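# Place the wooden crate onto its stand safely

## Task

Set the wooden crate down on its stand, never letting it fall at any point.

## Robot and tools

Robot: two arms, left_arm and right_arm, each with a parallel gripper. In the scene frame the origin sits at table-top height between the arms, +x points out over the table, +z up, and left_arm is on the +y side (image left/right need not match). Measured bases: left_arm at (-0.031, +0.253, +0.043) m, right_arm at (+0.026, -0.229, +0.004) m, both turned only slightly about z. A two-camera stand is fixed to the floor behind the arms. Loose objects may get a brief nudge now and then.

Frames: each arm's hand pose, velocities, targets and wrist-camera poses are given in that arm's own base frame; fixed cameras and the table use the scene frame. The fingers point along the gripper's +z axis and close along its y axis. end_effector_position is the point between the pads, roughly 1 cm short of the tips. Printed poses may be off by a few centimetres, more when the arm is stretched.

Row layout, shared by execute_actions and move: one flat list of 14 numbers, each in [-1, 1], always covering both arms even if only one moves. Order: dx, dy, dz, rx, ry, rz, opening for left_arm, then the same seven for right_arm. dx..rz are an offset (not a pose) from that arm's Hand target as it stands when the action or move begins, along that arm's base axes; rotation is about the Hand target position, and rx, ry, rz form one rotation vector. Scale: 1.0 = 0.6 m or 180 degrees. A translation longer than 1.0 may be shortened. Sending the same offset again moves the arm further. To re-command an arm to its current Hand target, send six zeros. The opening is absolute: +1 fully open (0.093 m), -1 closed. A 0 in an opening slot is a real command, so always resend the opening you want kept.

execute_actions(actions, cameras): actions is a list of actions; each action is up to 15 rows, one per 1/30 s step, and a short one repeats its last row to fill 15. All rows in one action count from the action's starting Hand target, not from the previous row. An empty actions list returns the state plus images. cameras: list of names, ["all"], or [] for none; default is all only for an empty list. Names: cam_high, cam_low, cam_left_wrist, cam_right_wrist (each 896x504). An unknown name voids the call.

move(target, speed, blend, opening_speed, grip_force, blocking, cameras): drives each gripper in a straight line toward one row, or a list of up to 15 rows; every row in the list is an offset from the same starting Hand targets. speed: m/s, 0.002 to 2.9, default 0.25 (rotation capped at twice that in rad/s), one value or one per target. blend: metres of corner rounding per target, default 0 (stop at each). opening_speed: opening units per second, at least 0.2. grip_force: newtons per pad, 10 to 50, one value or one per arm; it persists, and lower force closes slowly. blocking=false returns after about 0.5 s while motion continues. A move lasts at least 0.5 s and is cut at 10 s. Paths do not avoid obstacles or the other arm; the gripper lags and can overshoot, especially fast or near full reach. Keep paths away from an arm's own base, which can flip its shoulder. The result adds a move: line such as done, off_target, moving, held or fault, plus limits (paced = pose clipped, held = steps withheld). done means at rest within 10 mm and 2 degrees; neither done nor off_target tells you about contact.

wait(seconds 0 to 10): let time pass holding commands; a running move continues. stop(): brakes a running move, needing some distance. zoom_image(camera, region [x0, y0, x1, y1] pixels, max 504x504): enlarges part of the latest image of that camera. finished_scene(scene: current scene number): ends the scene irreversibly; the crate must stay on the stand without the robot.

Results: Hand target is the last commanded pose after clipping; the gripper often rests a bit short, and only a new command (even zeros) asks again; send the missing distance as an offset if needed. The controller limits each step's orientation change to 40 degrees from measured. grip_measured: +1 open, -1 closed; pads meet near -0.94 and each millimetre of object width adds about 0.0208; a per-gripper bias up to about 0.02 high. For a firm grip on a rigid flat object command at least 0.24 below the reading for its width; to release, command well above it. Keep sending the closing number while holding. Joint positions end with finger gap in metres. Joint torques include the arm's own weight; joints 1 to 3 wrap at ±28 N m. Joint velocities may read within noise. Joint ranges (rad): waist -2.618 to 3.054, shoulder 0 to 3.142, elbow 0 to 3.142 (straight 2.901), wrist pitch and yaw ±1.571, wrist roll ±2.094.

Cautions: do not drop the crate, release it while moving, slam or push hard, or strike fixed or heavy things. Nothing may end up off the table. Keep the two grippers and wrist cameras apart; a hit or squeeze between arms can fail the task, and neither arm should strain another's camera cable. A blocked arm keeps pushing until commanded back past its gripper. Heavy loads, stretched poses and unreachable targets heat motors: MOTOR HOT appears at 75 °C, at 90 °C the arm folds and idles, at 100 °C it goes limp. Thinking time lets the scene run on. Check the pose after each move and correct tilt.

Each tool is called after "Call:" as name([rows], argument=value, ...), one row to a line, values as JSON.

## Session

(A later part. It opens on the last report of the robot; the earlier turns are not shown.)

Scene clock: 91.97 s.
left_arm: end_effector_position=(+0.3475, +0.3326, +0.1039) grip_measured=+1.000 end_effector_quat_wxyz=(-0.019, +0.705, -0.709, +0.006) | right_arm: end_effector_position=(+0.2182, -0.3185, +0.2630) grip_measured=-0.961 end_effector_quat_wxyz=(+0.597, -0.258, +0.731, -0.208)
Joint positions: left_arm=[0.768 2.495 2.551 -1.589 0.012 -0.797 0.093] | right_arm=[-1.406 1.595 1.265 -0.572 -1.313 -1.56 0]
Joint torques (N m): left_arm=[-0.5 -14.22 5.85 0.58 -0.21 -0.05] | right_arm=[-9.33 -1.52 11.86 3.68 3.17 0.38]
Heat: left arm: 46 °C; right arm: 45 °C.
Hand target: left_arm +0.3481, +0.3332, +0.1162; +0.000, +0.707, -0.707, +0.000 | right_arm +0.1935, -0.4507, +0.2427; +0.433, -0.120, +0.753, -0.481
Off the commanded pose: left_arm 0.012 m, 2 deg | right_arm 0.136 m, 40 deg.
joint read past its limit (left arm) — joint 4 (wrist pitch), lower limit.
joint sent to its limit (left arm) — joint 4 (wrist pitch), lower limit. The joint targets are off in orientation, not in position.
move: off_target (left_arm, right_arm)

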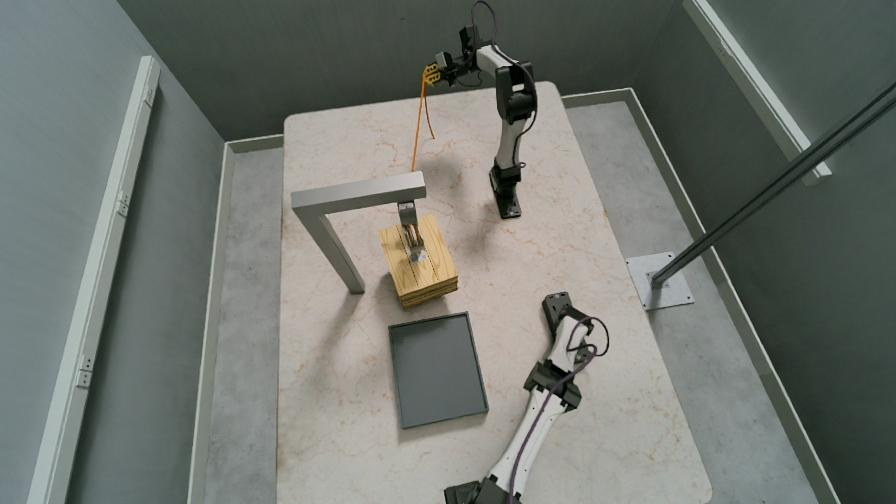

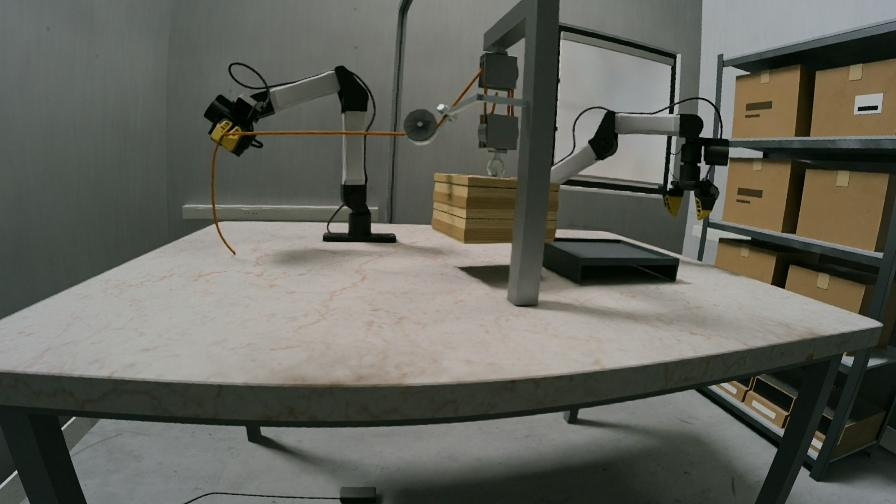

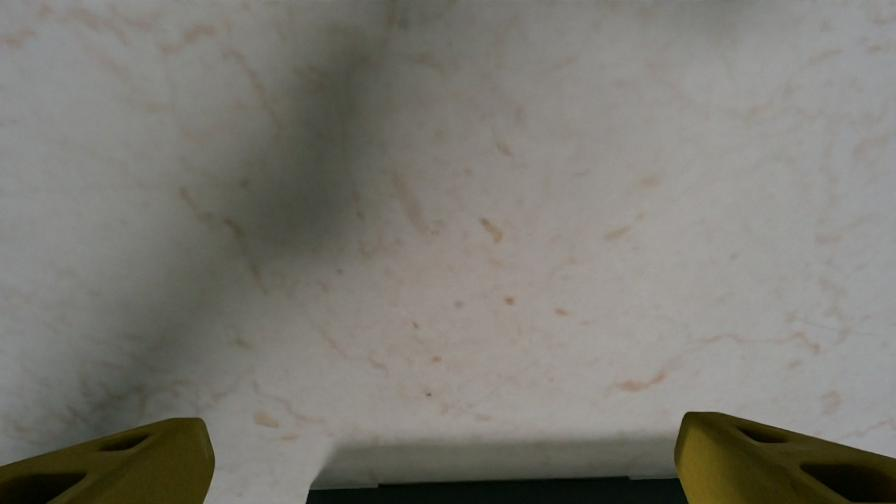

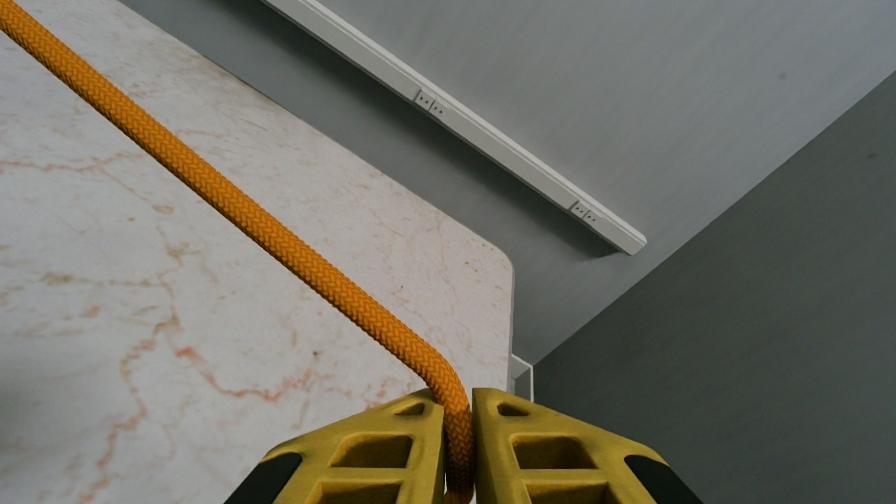

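Call:
move(target=[0,-0.03,-0.15,0,0,0,1,0,0,0,0,0,0,-1], cameras=["cam_high","cam_low","cam_left_wrist"])

Call:
zoom_image(camera="cam_low", region=[530, 150, 760, 310])

Scene clock: 95.90 s.
left_arm: end_effector_position=(+0.3418, +0.3086, +0.0026) grip_measured=+1.000 end_effector_quat_wxyz=(+0.034, +0.704, -0.709, +0.004) | right_arm: end_effector_position=(+0.2182, -0.3185, +0.2630) grip_measured=-0.961 end_effector_quat_wxyz=(+0.597, -0.258, +0.731, -0.208)
Joint positions: left_arm=[0.739 2.471 2.098 -1.266 0.012 -0.825 0.093] | right_arm=[-1.406 1.595 1.265 -0.572 -1.313 -1.56 0]
Joint torques (N m): left_arm=[-0.5 -16.57 5.93 0.5 -0.2 -0.11] | right_arm=[-9.32 -1.52 11.86 3.68 3.17 0.37]
Heat: left arm: 46 °C; right arm: 47 °C.
Hand target: left_arm +0.3482, +0.3151, +0.0262; +0.000, +0.707, -0.708, +0.000 | right_arm +0.1935, -0.4507, +0.2427; +0.433, -0.120, +0.753, -0.481
Off the commanded pose: left_arm 0.025 m, 4 deg | right_arm 0.136 m, 40 deg.
move: off_target (left_arm, right_arm)
Images, in order (width x height): cam_high 896x504, cam_low 896x504, cam_left_wrist 896x504.

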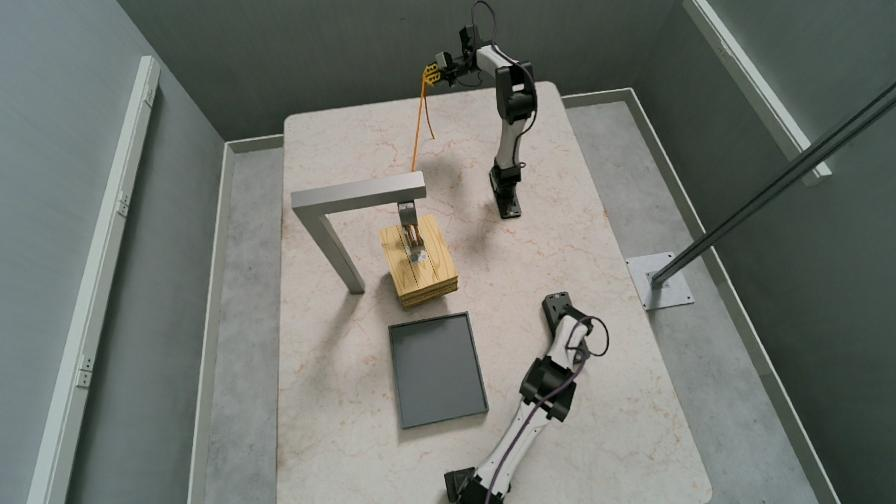

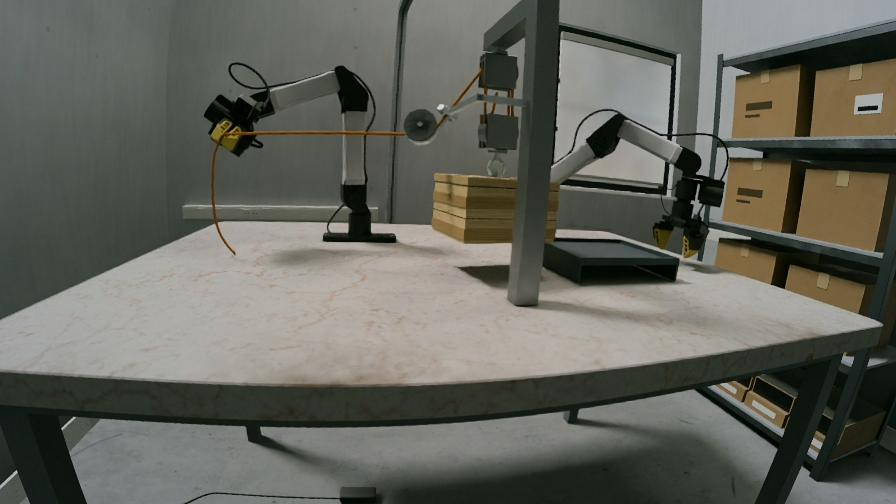

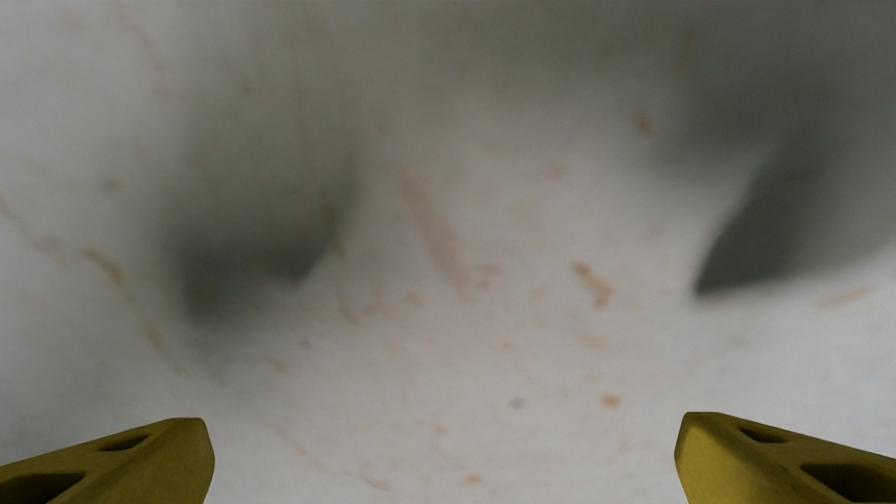

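Scaled by 2.191 from the camera's 896x504 image, which has a finer 1280x720 frame.

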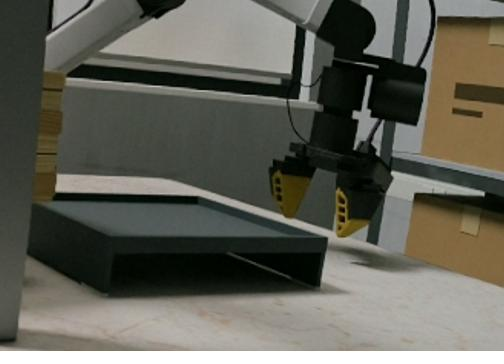

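Call:
move([
  [0,0,-0.03,0,0,0,1,0,0,0,0,0,0,-1],
  [0,-0.15,-0.03,0,0,0,1,0,0,0,0,0,0,-1],
], speed=0.12, cameras=["cam_high","cam_low","cam_left_wrist"])

Call:
zoom_image(camera="cam_low", region=[530, 150, 760, 310])

Scene clock: 99.63 s.
left_arm: end_effector_position=(+0.3418, +0.2191, -0.0103) grip_measured=+1.000 end_effector_quat_wxyz=(+0.031, +0.704, -0.710, +0.000) | right_arm: end_effector_position=(+0.2182, -0.3185, +0.2630) grip_measured=-0.961 end_effector_quat_wxyz=(+0.597, -0.258, +0.731, -0.208)
Joint positions: left_arm=[0.575 2.243 1.645 -1.033 0.012 -0.986 0.093] | right_arm=[-1.406 1.595 1.265 -0.572 -1.313 -1.56 0]
Joint torques (N m): left_arm=[-0.24 -14.63 5.48 0.5 -0.2 -0.12] | right_arm=[-9.33 -1.52 11.88 3.68 3.18 0.38]
Motor temperatures (°C): left_arm=[28 38 45 42 26 28 27] | right_arm=[38 31 46 48 41 27 30]
Heat: left arm: 45 °C; right arm: 48 °C.
Hand target: left_arm +0.3483, +0.2251, +0.0082; -0.001, +0.707, -0.707, +0.000 | right_arm +0.1935, -0.4507, +0.2427; +0.433, -0.120, +0.753, -0.481
Off the commanded pose: left_arm 0.020 m, 4 deg | right_arm 0.136 m, 40 deg.
move: off_target (left_arm, right_arm)
Images, in order (width x height): cam_high 896x504, cam_low 896x504, cam_left_wrist 896x504.

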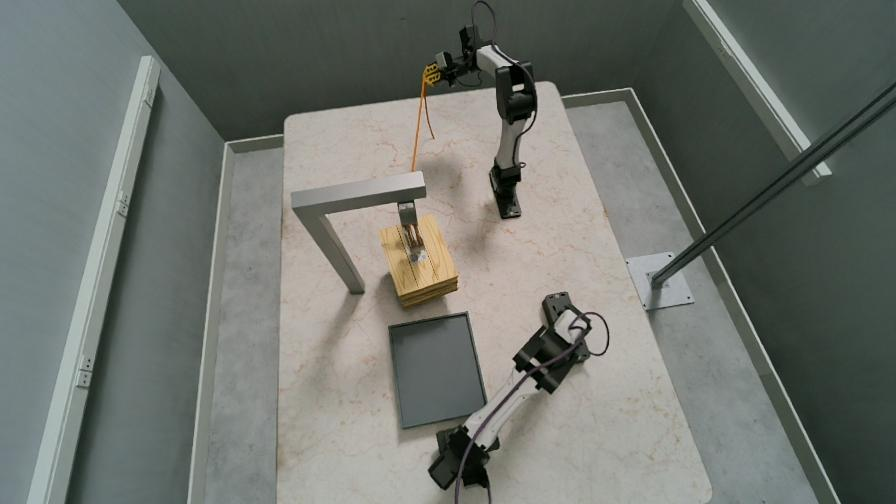

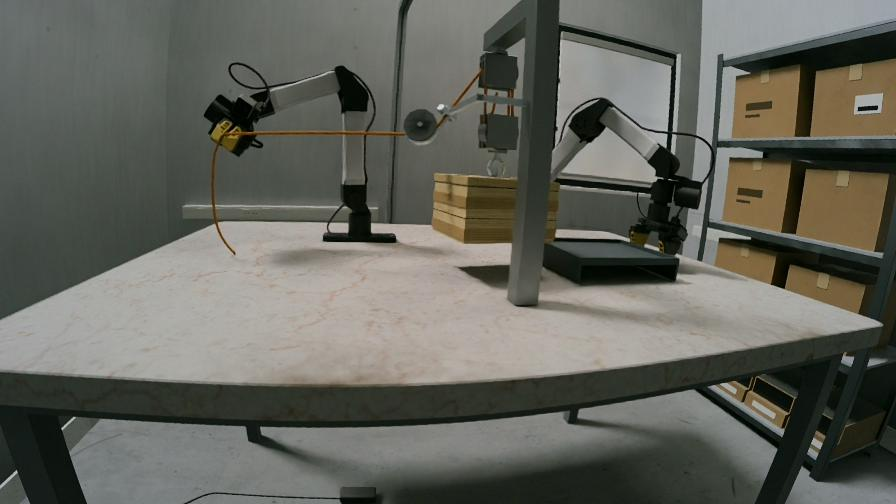

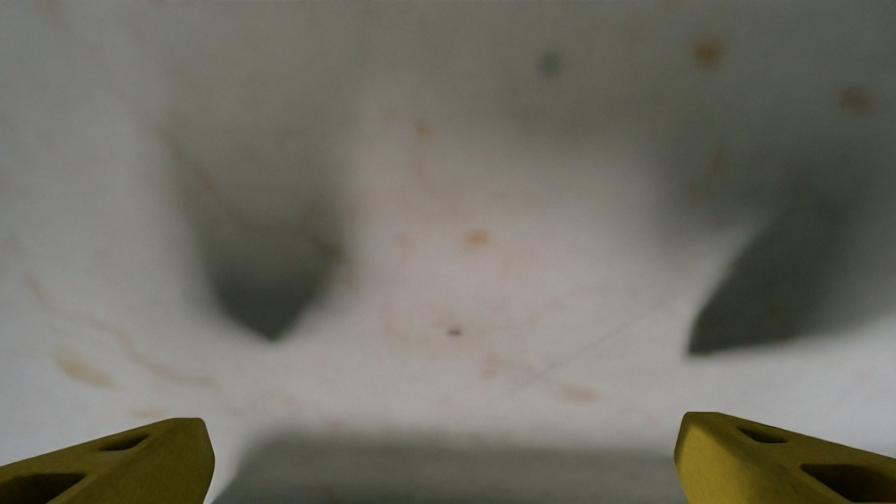

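Scaled by 2.191 from the camera's 896x504 image, which has a finer 1280x720 frame.

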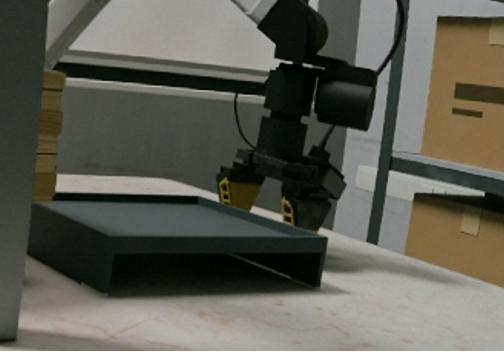

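Call:
move(target=[0,-0.1,0,0,0,0,1,0,0,0,0,0,0,-1], speed=0.06, cameras=["cam_high","cam_low","cam_left_wrist"])

Call:
zoom_image(camera="cam_low", region=[530, 150, 760, 310])

Scene clock: 102.17 s.
left_arm: end_effector_position=(+0.3405, +0.1701, -0.0076) grip_measured=+1.000 end_effector_quat_wxyz=(+0.019, +0.705, -0.709, -0.014) | right_arm: end_effector_position=(+0.2182, -0.3185, +0.2630) grip_measured=-0.961 end_effector_quat_wxyz=(+0.597, -0.258, +0.731, -0.208)
Joint positions: left_arm=[0.457 2.133 1.476 -0.957 -0.015 -1.109 0.093] | right_arm=[-1.406 1.595 1.265 -0.572 -1.313 -1.56 0]
Joint torques (N m): left_arm=[-1.44 -13.53 5.23 0.4 0.07 -0.17] | right_arm=[-9.33 -1.52 11.86 3.68 3.17 0.38]
Heat: left arm: 45 °C; right arm: 49 °C.
Hand target: left_arm +0.3481, +0.1651, +0.0081; +0.000, +0.707, -0.707, +0.000 | right_arm +0.1935, -0.4507, +0.2427; +0.433, -0.120, +0.753, -0.481
Off the commanded pose: left_arm 0.018 m, 3 deg | right_arm 0.136 m, 40 deg.
move: off_target (left_arm, right_arm)
Images, in order (width x height): cam_high 896x504, cam_low 896x504, cam_left_wrist 896x504.

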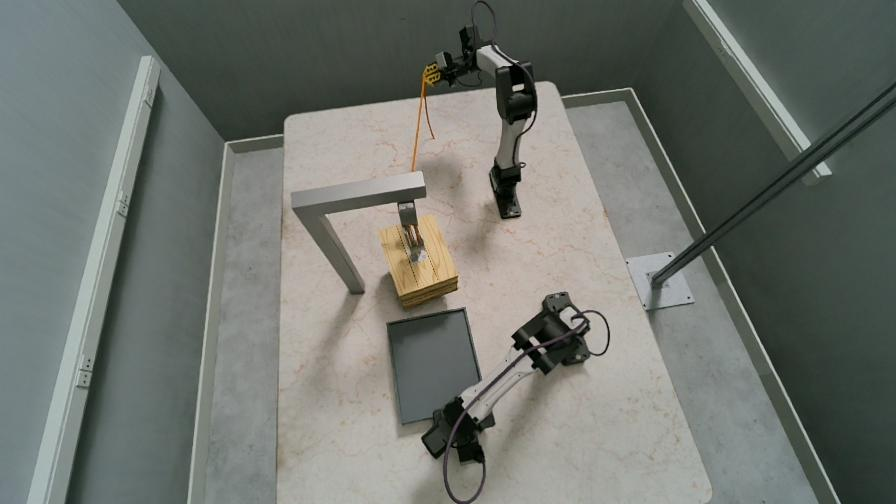

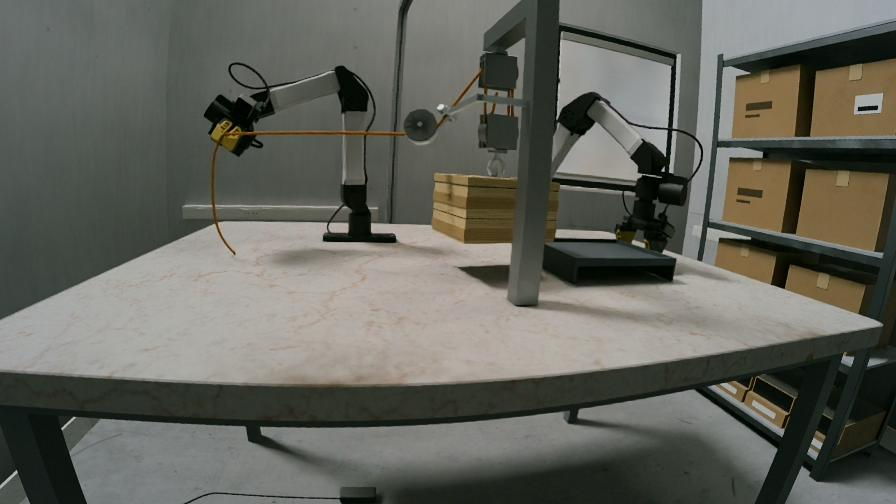

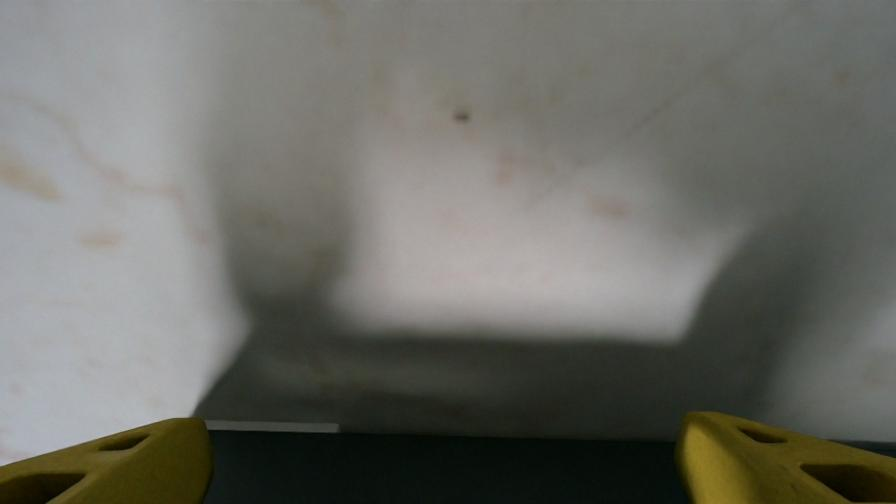

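Scaled by 2.191 from the camera's 896x504 image, which has a finer 1280x720 frame.

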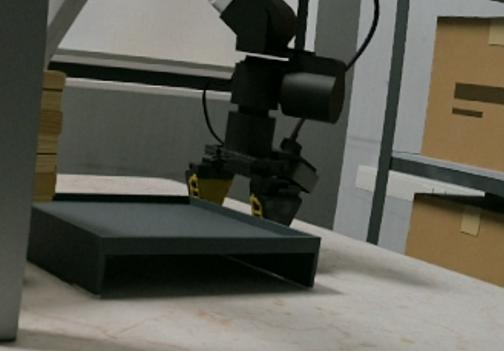

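Call:
move([
  [0,0.04,0,0,0,0,1,0,0,0,0,0,0,-1],
  [0.08,0.04,-0.01,0,0,0,1,0,0,0,0,0,0,-1],
  [0.08,-0.15,-0.01,0,0,0,1,0,0,0,0,0,0,-1],
], speed=0.1, blend=[0.01,0.01,0], cameras=["cam_high","cam_low","cam_left_wrist"])

Call:
zoom_image(camera="cam_low", region=[400, 150, 700, 310])

Scene clock: 105.97 s.
left_arm: end_effector_position=(+0.3928, +0.0832, -0.0082) grip_measured=+1.000 end_effector_quat_wxyz=(+0.005, +0.703, -0.711, -0.018) | right_arm: end_effector_position=(+0.2182, -0.3185, +0.2630) grip_measured=-0.961 end_effector_quat_wxyz=(+0.597, -0.258, +0.731, -0.208)
Joint positions: left_arm=[0.199 2.194 1.573 -0.978 -0.024 -1.361 0.093] | right_arm=[-1.406 1.595 1.265 -0.572 -1.313 -1.56 0]
Joint torques (N m): left_arm=[-1.22 -12.92 4.81 0.43 0.15 -0.22] | right_arm=[-9.35 -1.51 11.86 3.68 3.17 0.38]
Heat: left arm: 44 °C; right arm: 50 °C.
Hand target: left_arm +0.3962, +0.0752, +0.0023; -0.001, +0.707, -0.707, +0.000 | right_arm +0.1935, -0.4507, +0.2427; +0.433, -0.120, +0.753, -0.481
Off the commanded pose: left_arm 0.014 m, 2 deg | right_arm 0.136 m, 40 deg.
move: off_target (left_arm, right_arm)
Images, in order (width x height): cam_high 896x504, cam_low 896x504, cam_left_wrist 896x504.

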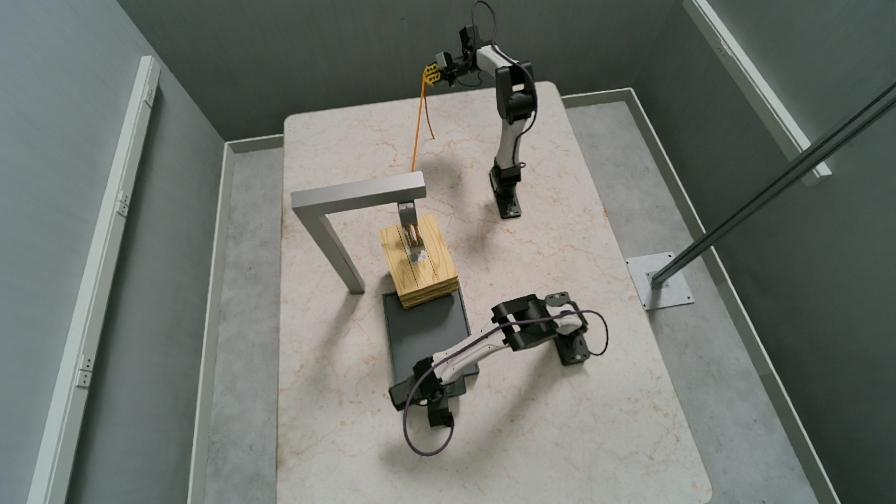

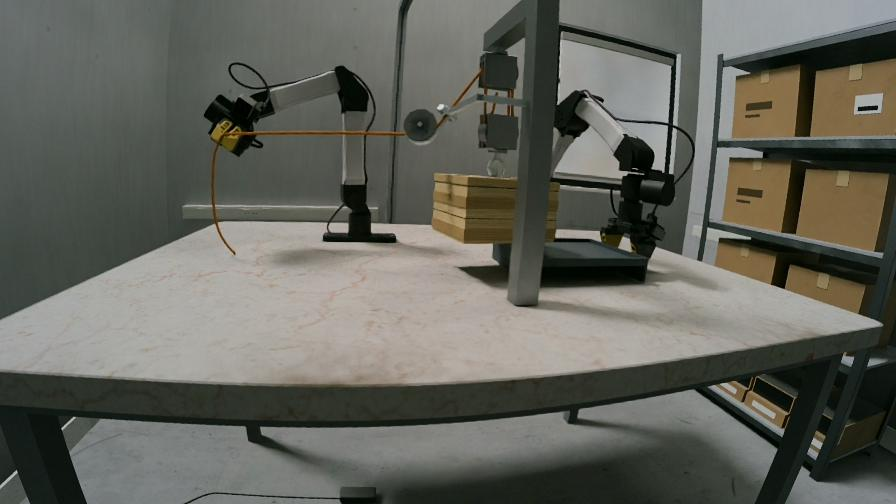

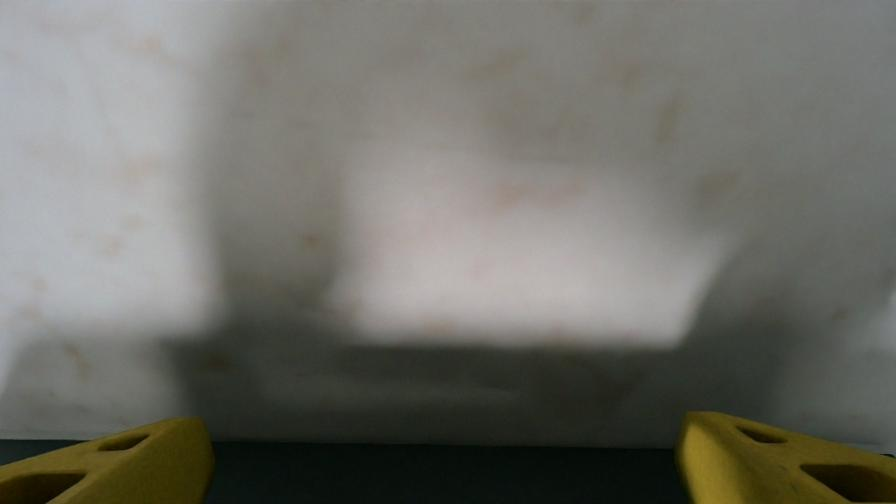

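Scaled by 1.680 from the camera's 896x504 image, which has a finer 1280x720 frame.

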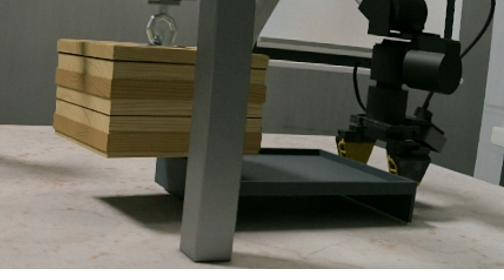

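Call:
move(target=[0,-0.2,0,0,0,0,1,0,0,0,0,0,0,-1], speed=0.1, cameras=["cam_high","cam_low","cam_left_wrist"])

Call:
zoom_image(camera="cam_low", region=[400, 150, 700, 310])

Call:
zoom_image(camera="cam_high", region=[340, 200, 520, 400])

Scene clock: 110.57 s.
left_arm: end_effector_position=(+0.3918, -0.0361, -0.0083) grip_measured=+1.000 end_effector_quat_wxyz=(+0.001, +0.702, -0.712, -0.021) | right_arm: end_effector_position=(+0.2182, -0.3185, +0.2630) grip_measured=-0.961 end_effector_quat_wxyz=(+0.597, -0.258, +0.731, -0.208)
Joint positions: left_arm=[-0.103 2.17 1.532 -0.966 -0.026 -1.66 0.093] | right_arm=[-1.406 1.595 1.265 -0.572 -1.313 -1.56 0]
Joint torques (N m): left_arm=[-1.16 -12.03 6.08 0.38 0.19 -0.22] | right_arm=[-9.35 -1.51 11.86 3.68 3.17 0.38]
Heat: left arm: 44 °C; right arm: 51 °C.
Hand target: left_arm +0.3962, -0.0449, +0.0022; -0.001, +0.707, -0.707, +0.000 | right_arm +0.1935, -0.4507, +0.2427; +0.433, -0.120, +0.753, -0.481
Off the commanded pose: left_arm 0.014 m, 3 deg | right_arm 0.136 m, 40 deg.
move: off_target (left_arm, right_arm)
Images, in order (width x height): cam_high 896x504, cam_low 896x504, cam_left_wrist 896x504.

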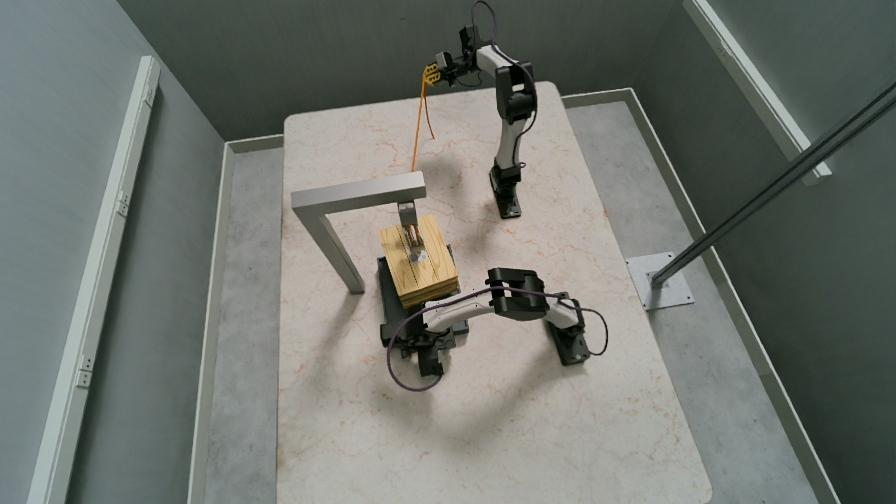

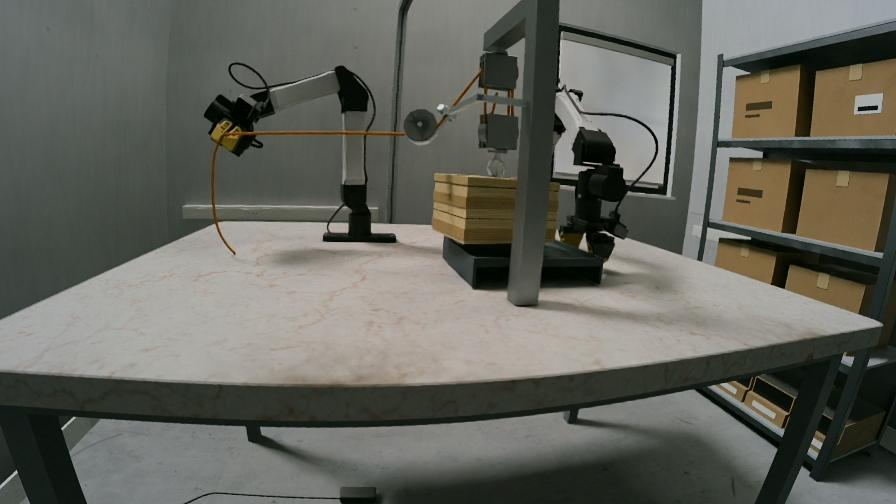

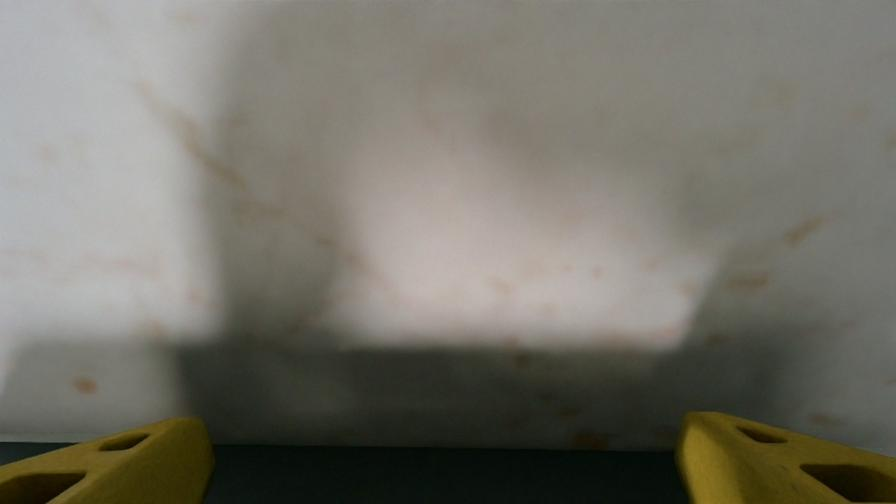

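Scaled by 1.680 from the camera's 896x504 image, which has a finer 1280x720 frame.

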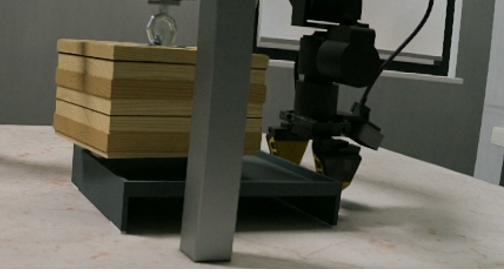

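Scaled by 2.520 from the camera's 896x504 image, which has a finer 1280x720 frame.

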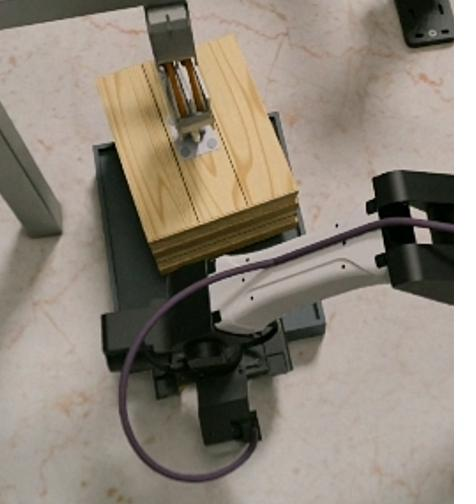

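Call:
move([
  [0,0.04,0,0,0,0,1,0,0,0,0,0,0,-1],
  [-0.02,0.03,0,0,0,0.067,1,0,0,0,0,0,0,-1],
  [-0.02,-0.12,0,0,0,0.067,1,0,0,0,0,0,0,-1],
], speed=0.1, blend=[0.005,0.005,0], cameras=["cam_high","cam_low","cam_left_wrist"])

Call:
zoom_image(camera="cam_low", region=[400, 150, 700, 310])

Call:
zoom_image(camera="cam_high", region=[340, 200, 520, 400])

Scene clock: 117.43 s.
left_arm: end_effector_position=(+0.3761, -0.1054, -0.0005) grip_measured=+1.000 end_effector_quat_wxyz=(-0.003, +0.773, -0.634, -0.015) | right_arm: end_effector_position=(+0.2180, -0.3192, +0.2621) grip_measured=-0.961 end_effector_quat_wxyz=(+0.595, -0.255, +0.733, -0.208)
Joint positions: left_arm=[-0.281 2.142 1.52 -0.975 -0.017 -2.048 0.093] | right_arm=[-1.406 1.595 1.265 -0.572 -1.306 -1.556 0]
Joint torques (N m): left_arm=[-1.65 -8.59 8.39 0.42 0.09 -0.28] | right_arm=[-9.22 -1.59 11.78 3.72 3.13 0.36]
Motor temperatures (°C): left_arm=[28 43 43 39 26 28 27] | right_arm=[39 31 49 52 43 27 30]
Heat: left arm: 43 °C; right arm: 52 °C.
Hand target: left_arm +0.3843, -0.1170, +0.0023; -0.001, +0.777, -0.629, +0.000 | right_arm +0.1935, -0.4507, +0.2428; +0.433, -0.120, +0.753, -0.481
Off the commanded pose: left_arm 0.014 m, 2 deg | right_arm 0.135 m, 40 deg.
move: off_target (left_arm, right_arm)
Images, in order (width x height): cam_high 896x504, cam_low 896x504, cam_left_wrist 896x504.

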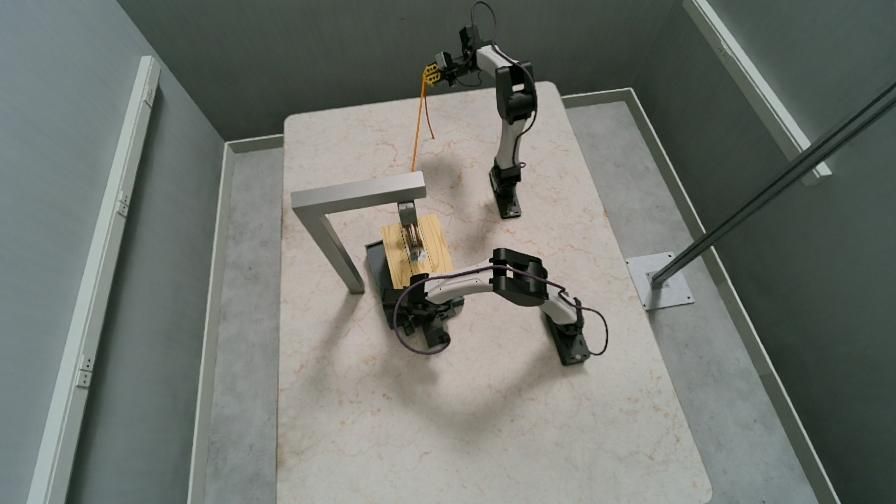

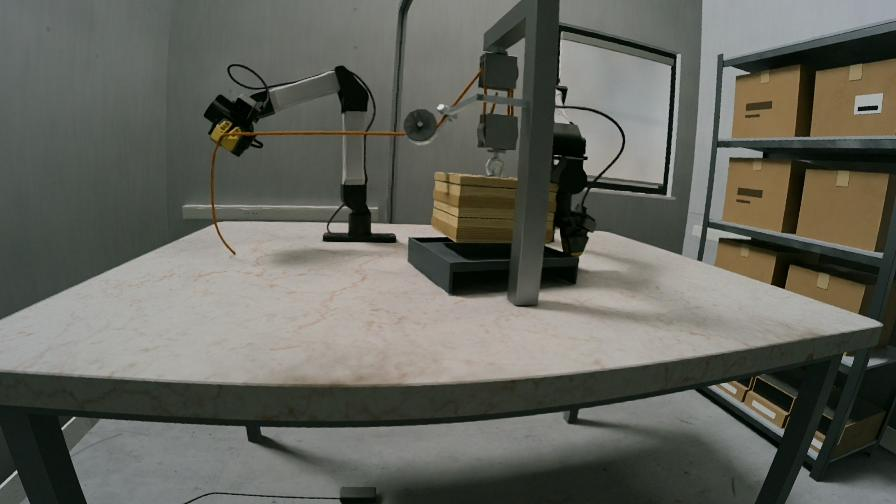

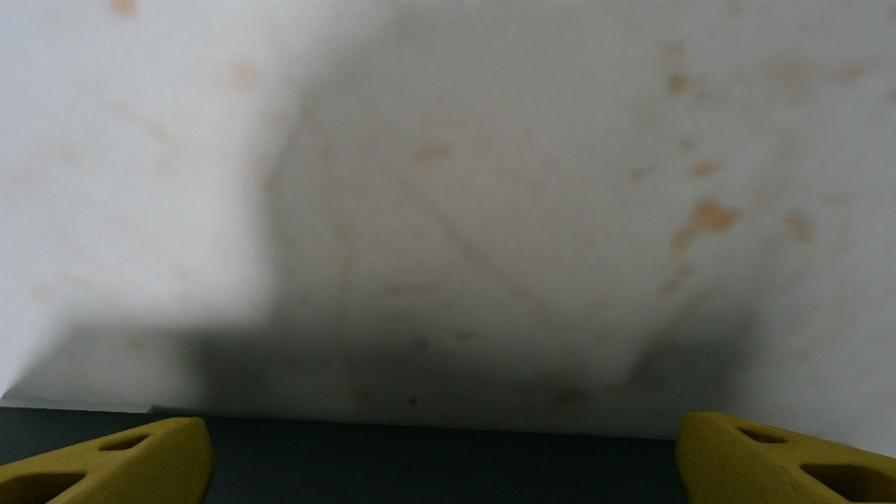

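Scaled by 1.680 from the camera's 896x504 image, which has a finer 1280x720 frame.

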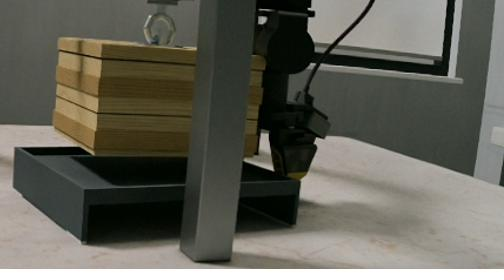

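Scaled by 2.520 from the camera's 896x504 image, which has a finer 1280x720 frame.

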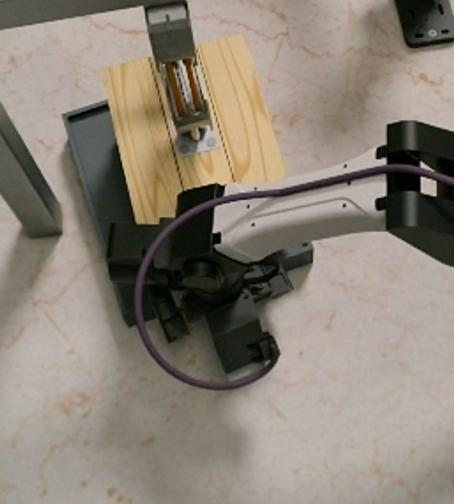

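Call:
move([
  [0,0.1,0.0,0,0,0,1,0,0,0,0,0,0,-1],
  [-0.05,0.35,0.2,0,0,0,1,0,0,0,0,0,0,-1],
], speed=0.2, blend=[0.02,0], cameras=["cam_high","cam_low","cam_left_wrist"])

Call:
zoom_image(camera="cam_low", region=[400, 150, 700, 310])

Call:
zoom_image(camera="cam_high", region=[340, 200, 520, 360])

Scene clock: 121.80 s.
left_arm: end_effector_position=(+0.3491, +0.0929, +0.1040) grip_measured=+1.000 end_effector_quat_wxyz=(+0.018, +0.780, -0.626, -0.016) | right_arm: end_effector_position=(+0.2179, -0.3197, +0.2615) grip_measured=-0.961 end_effector_quat_wxyz=(+0.594, -0.253, +0.735, -0.207)
Joint positions: left_arm=[0.258 1.964 1.679 -1.335 -0.004 -1.531 0.093] | right_arm=[-1.406 1.595 1.265 -0.572 -1.302 -1.551 0]
Joint torques (N m): left_arm=[-0.2 -11.4 8.54 0.2 -0.07 0.07] | right_arm=[-9.11 -1.68 11.69 3.75 3.1 0.36]
Heat: left arm: 43 °C; right arm: 53 °C.
Hand target: left_arm +0.3543, +0.0931, +0.1223; -0.001, +0.777, -0.629, +0.000 | right_arm +0.1935, -0.4507, +0.2427; +0.433, -0.120, +0.753, -0.481
Off the commanded pose: left_arm 0.019 m, 3 deg | right_arm 0.135 m, 40 deg.
move: off_target (left_arm, right_arm)
Images, in order (width x height): cam_high 896x504, cam_low 896x504, cam_left_wrist 896x504.

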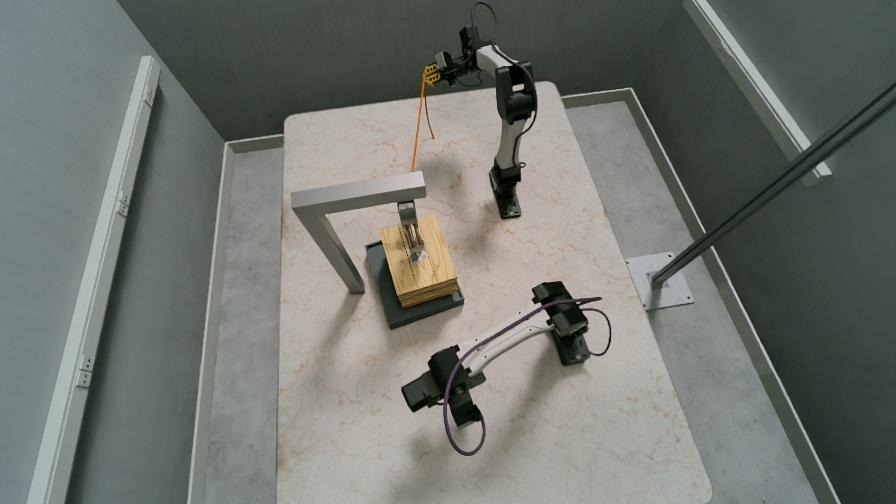

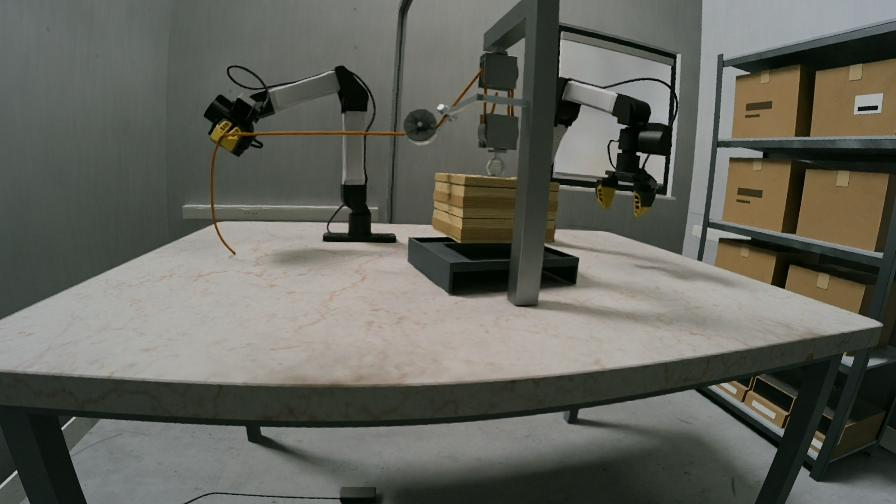

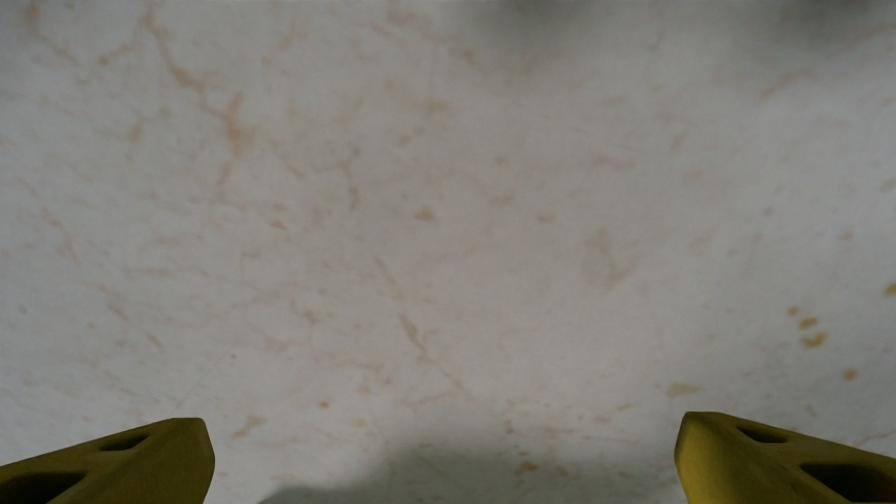

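Scaled by 1.680 from the camera's 896x504 image, which has a finer 1280x720 frame.

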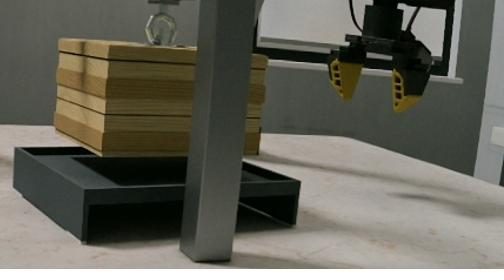

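Scaled by 2.800 from the camera's 896x504 image, which has a finer 1280x720 frame.

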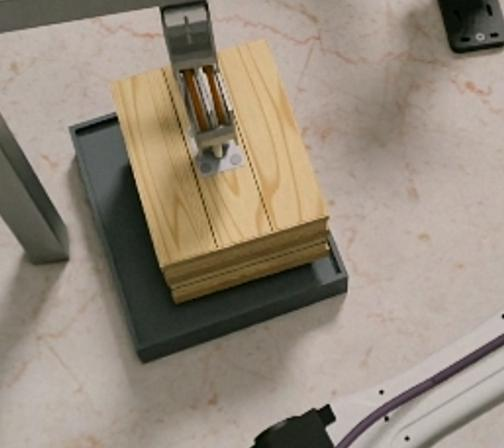

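Call:
move(target=[0.05,0.1,0.2,-0.25,0,0,1,0,0,0,0,0,0,-1], speed=0.3, cameras=["cam_high","cam_left_wrist"])

Scene clock: 139.43 s.
left_arm: end_effector_position=(+0.3836, +0.1511, +0.2333) grip_measured=+1.000 end_effector_quat_wxyz=(+0.085, +0.777, -0.515, +0.352) | right_arm: end_effector_position=(+0.2178, -0.3199, +0.2613) grip_measured=-0.961 end_effector_quat_wxyz=(+0.593, -0.252, +0.736, -0.206)
Joint positions: left_arm=[0.653 2.047 2.143 -1.58 0.736 -1.353 0.093] | right_arm=[-1.406 1.595 1.265 -0.572 -1.299 -1.548 0]
Joint torques (N m): left_arm=[0.49 -9.28 8.01 0.55 0.46 -0.05] | right_arm=[-9.03 -1.72 11.66 3.77 3.1 0.36]
Motor temperatures (°C): left_arm=[28 44 44 38 26 28 27] | right_arm=[41 31 51 57 45 27 31]
Heat: left arm: 44 °C; right arm: 57 °C.
Hand target: left_arm +0.3843, +0.1531, +0.2423; +0.297, +0.718, -0.581, +0.241 | right_arm +0.1935, -0.4507, +0.2427; +0.433, -0.120, +0.753, -0.481
Off the commanded pose: left_arm 0.009 m, 29 deg | right_arm 0.134 m, 40 deg.
joint sent to its limit (left arm) — joint 4 (wrist pitch), lower limit. The joint targets are off in orientation, not in position.
move: off_target (left_arm, right_arm)
Images, in order (width x height): cam_high 896x504, cam_left_wrist 896x504.

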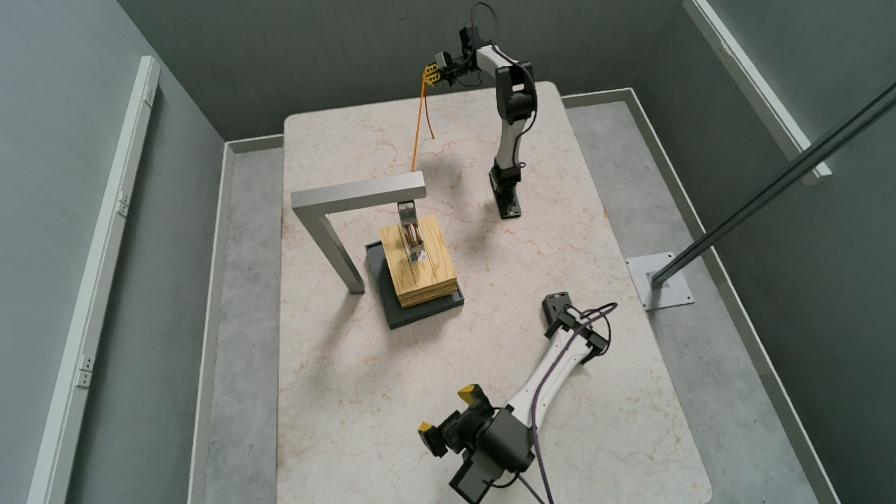

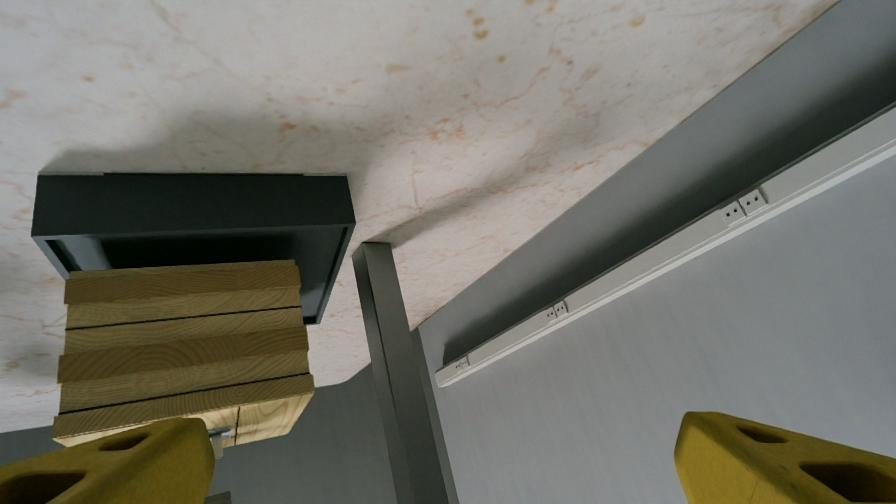

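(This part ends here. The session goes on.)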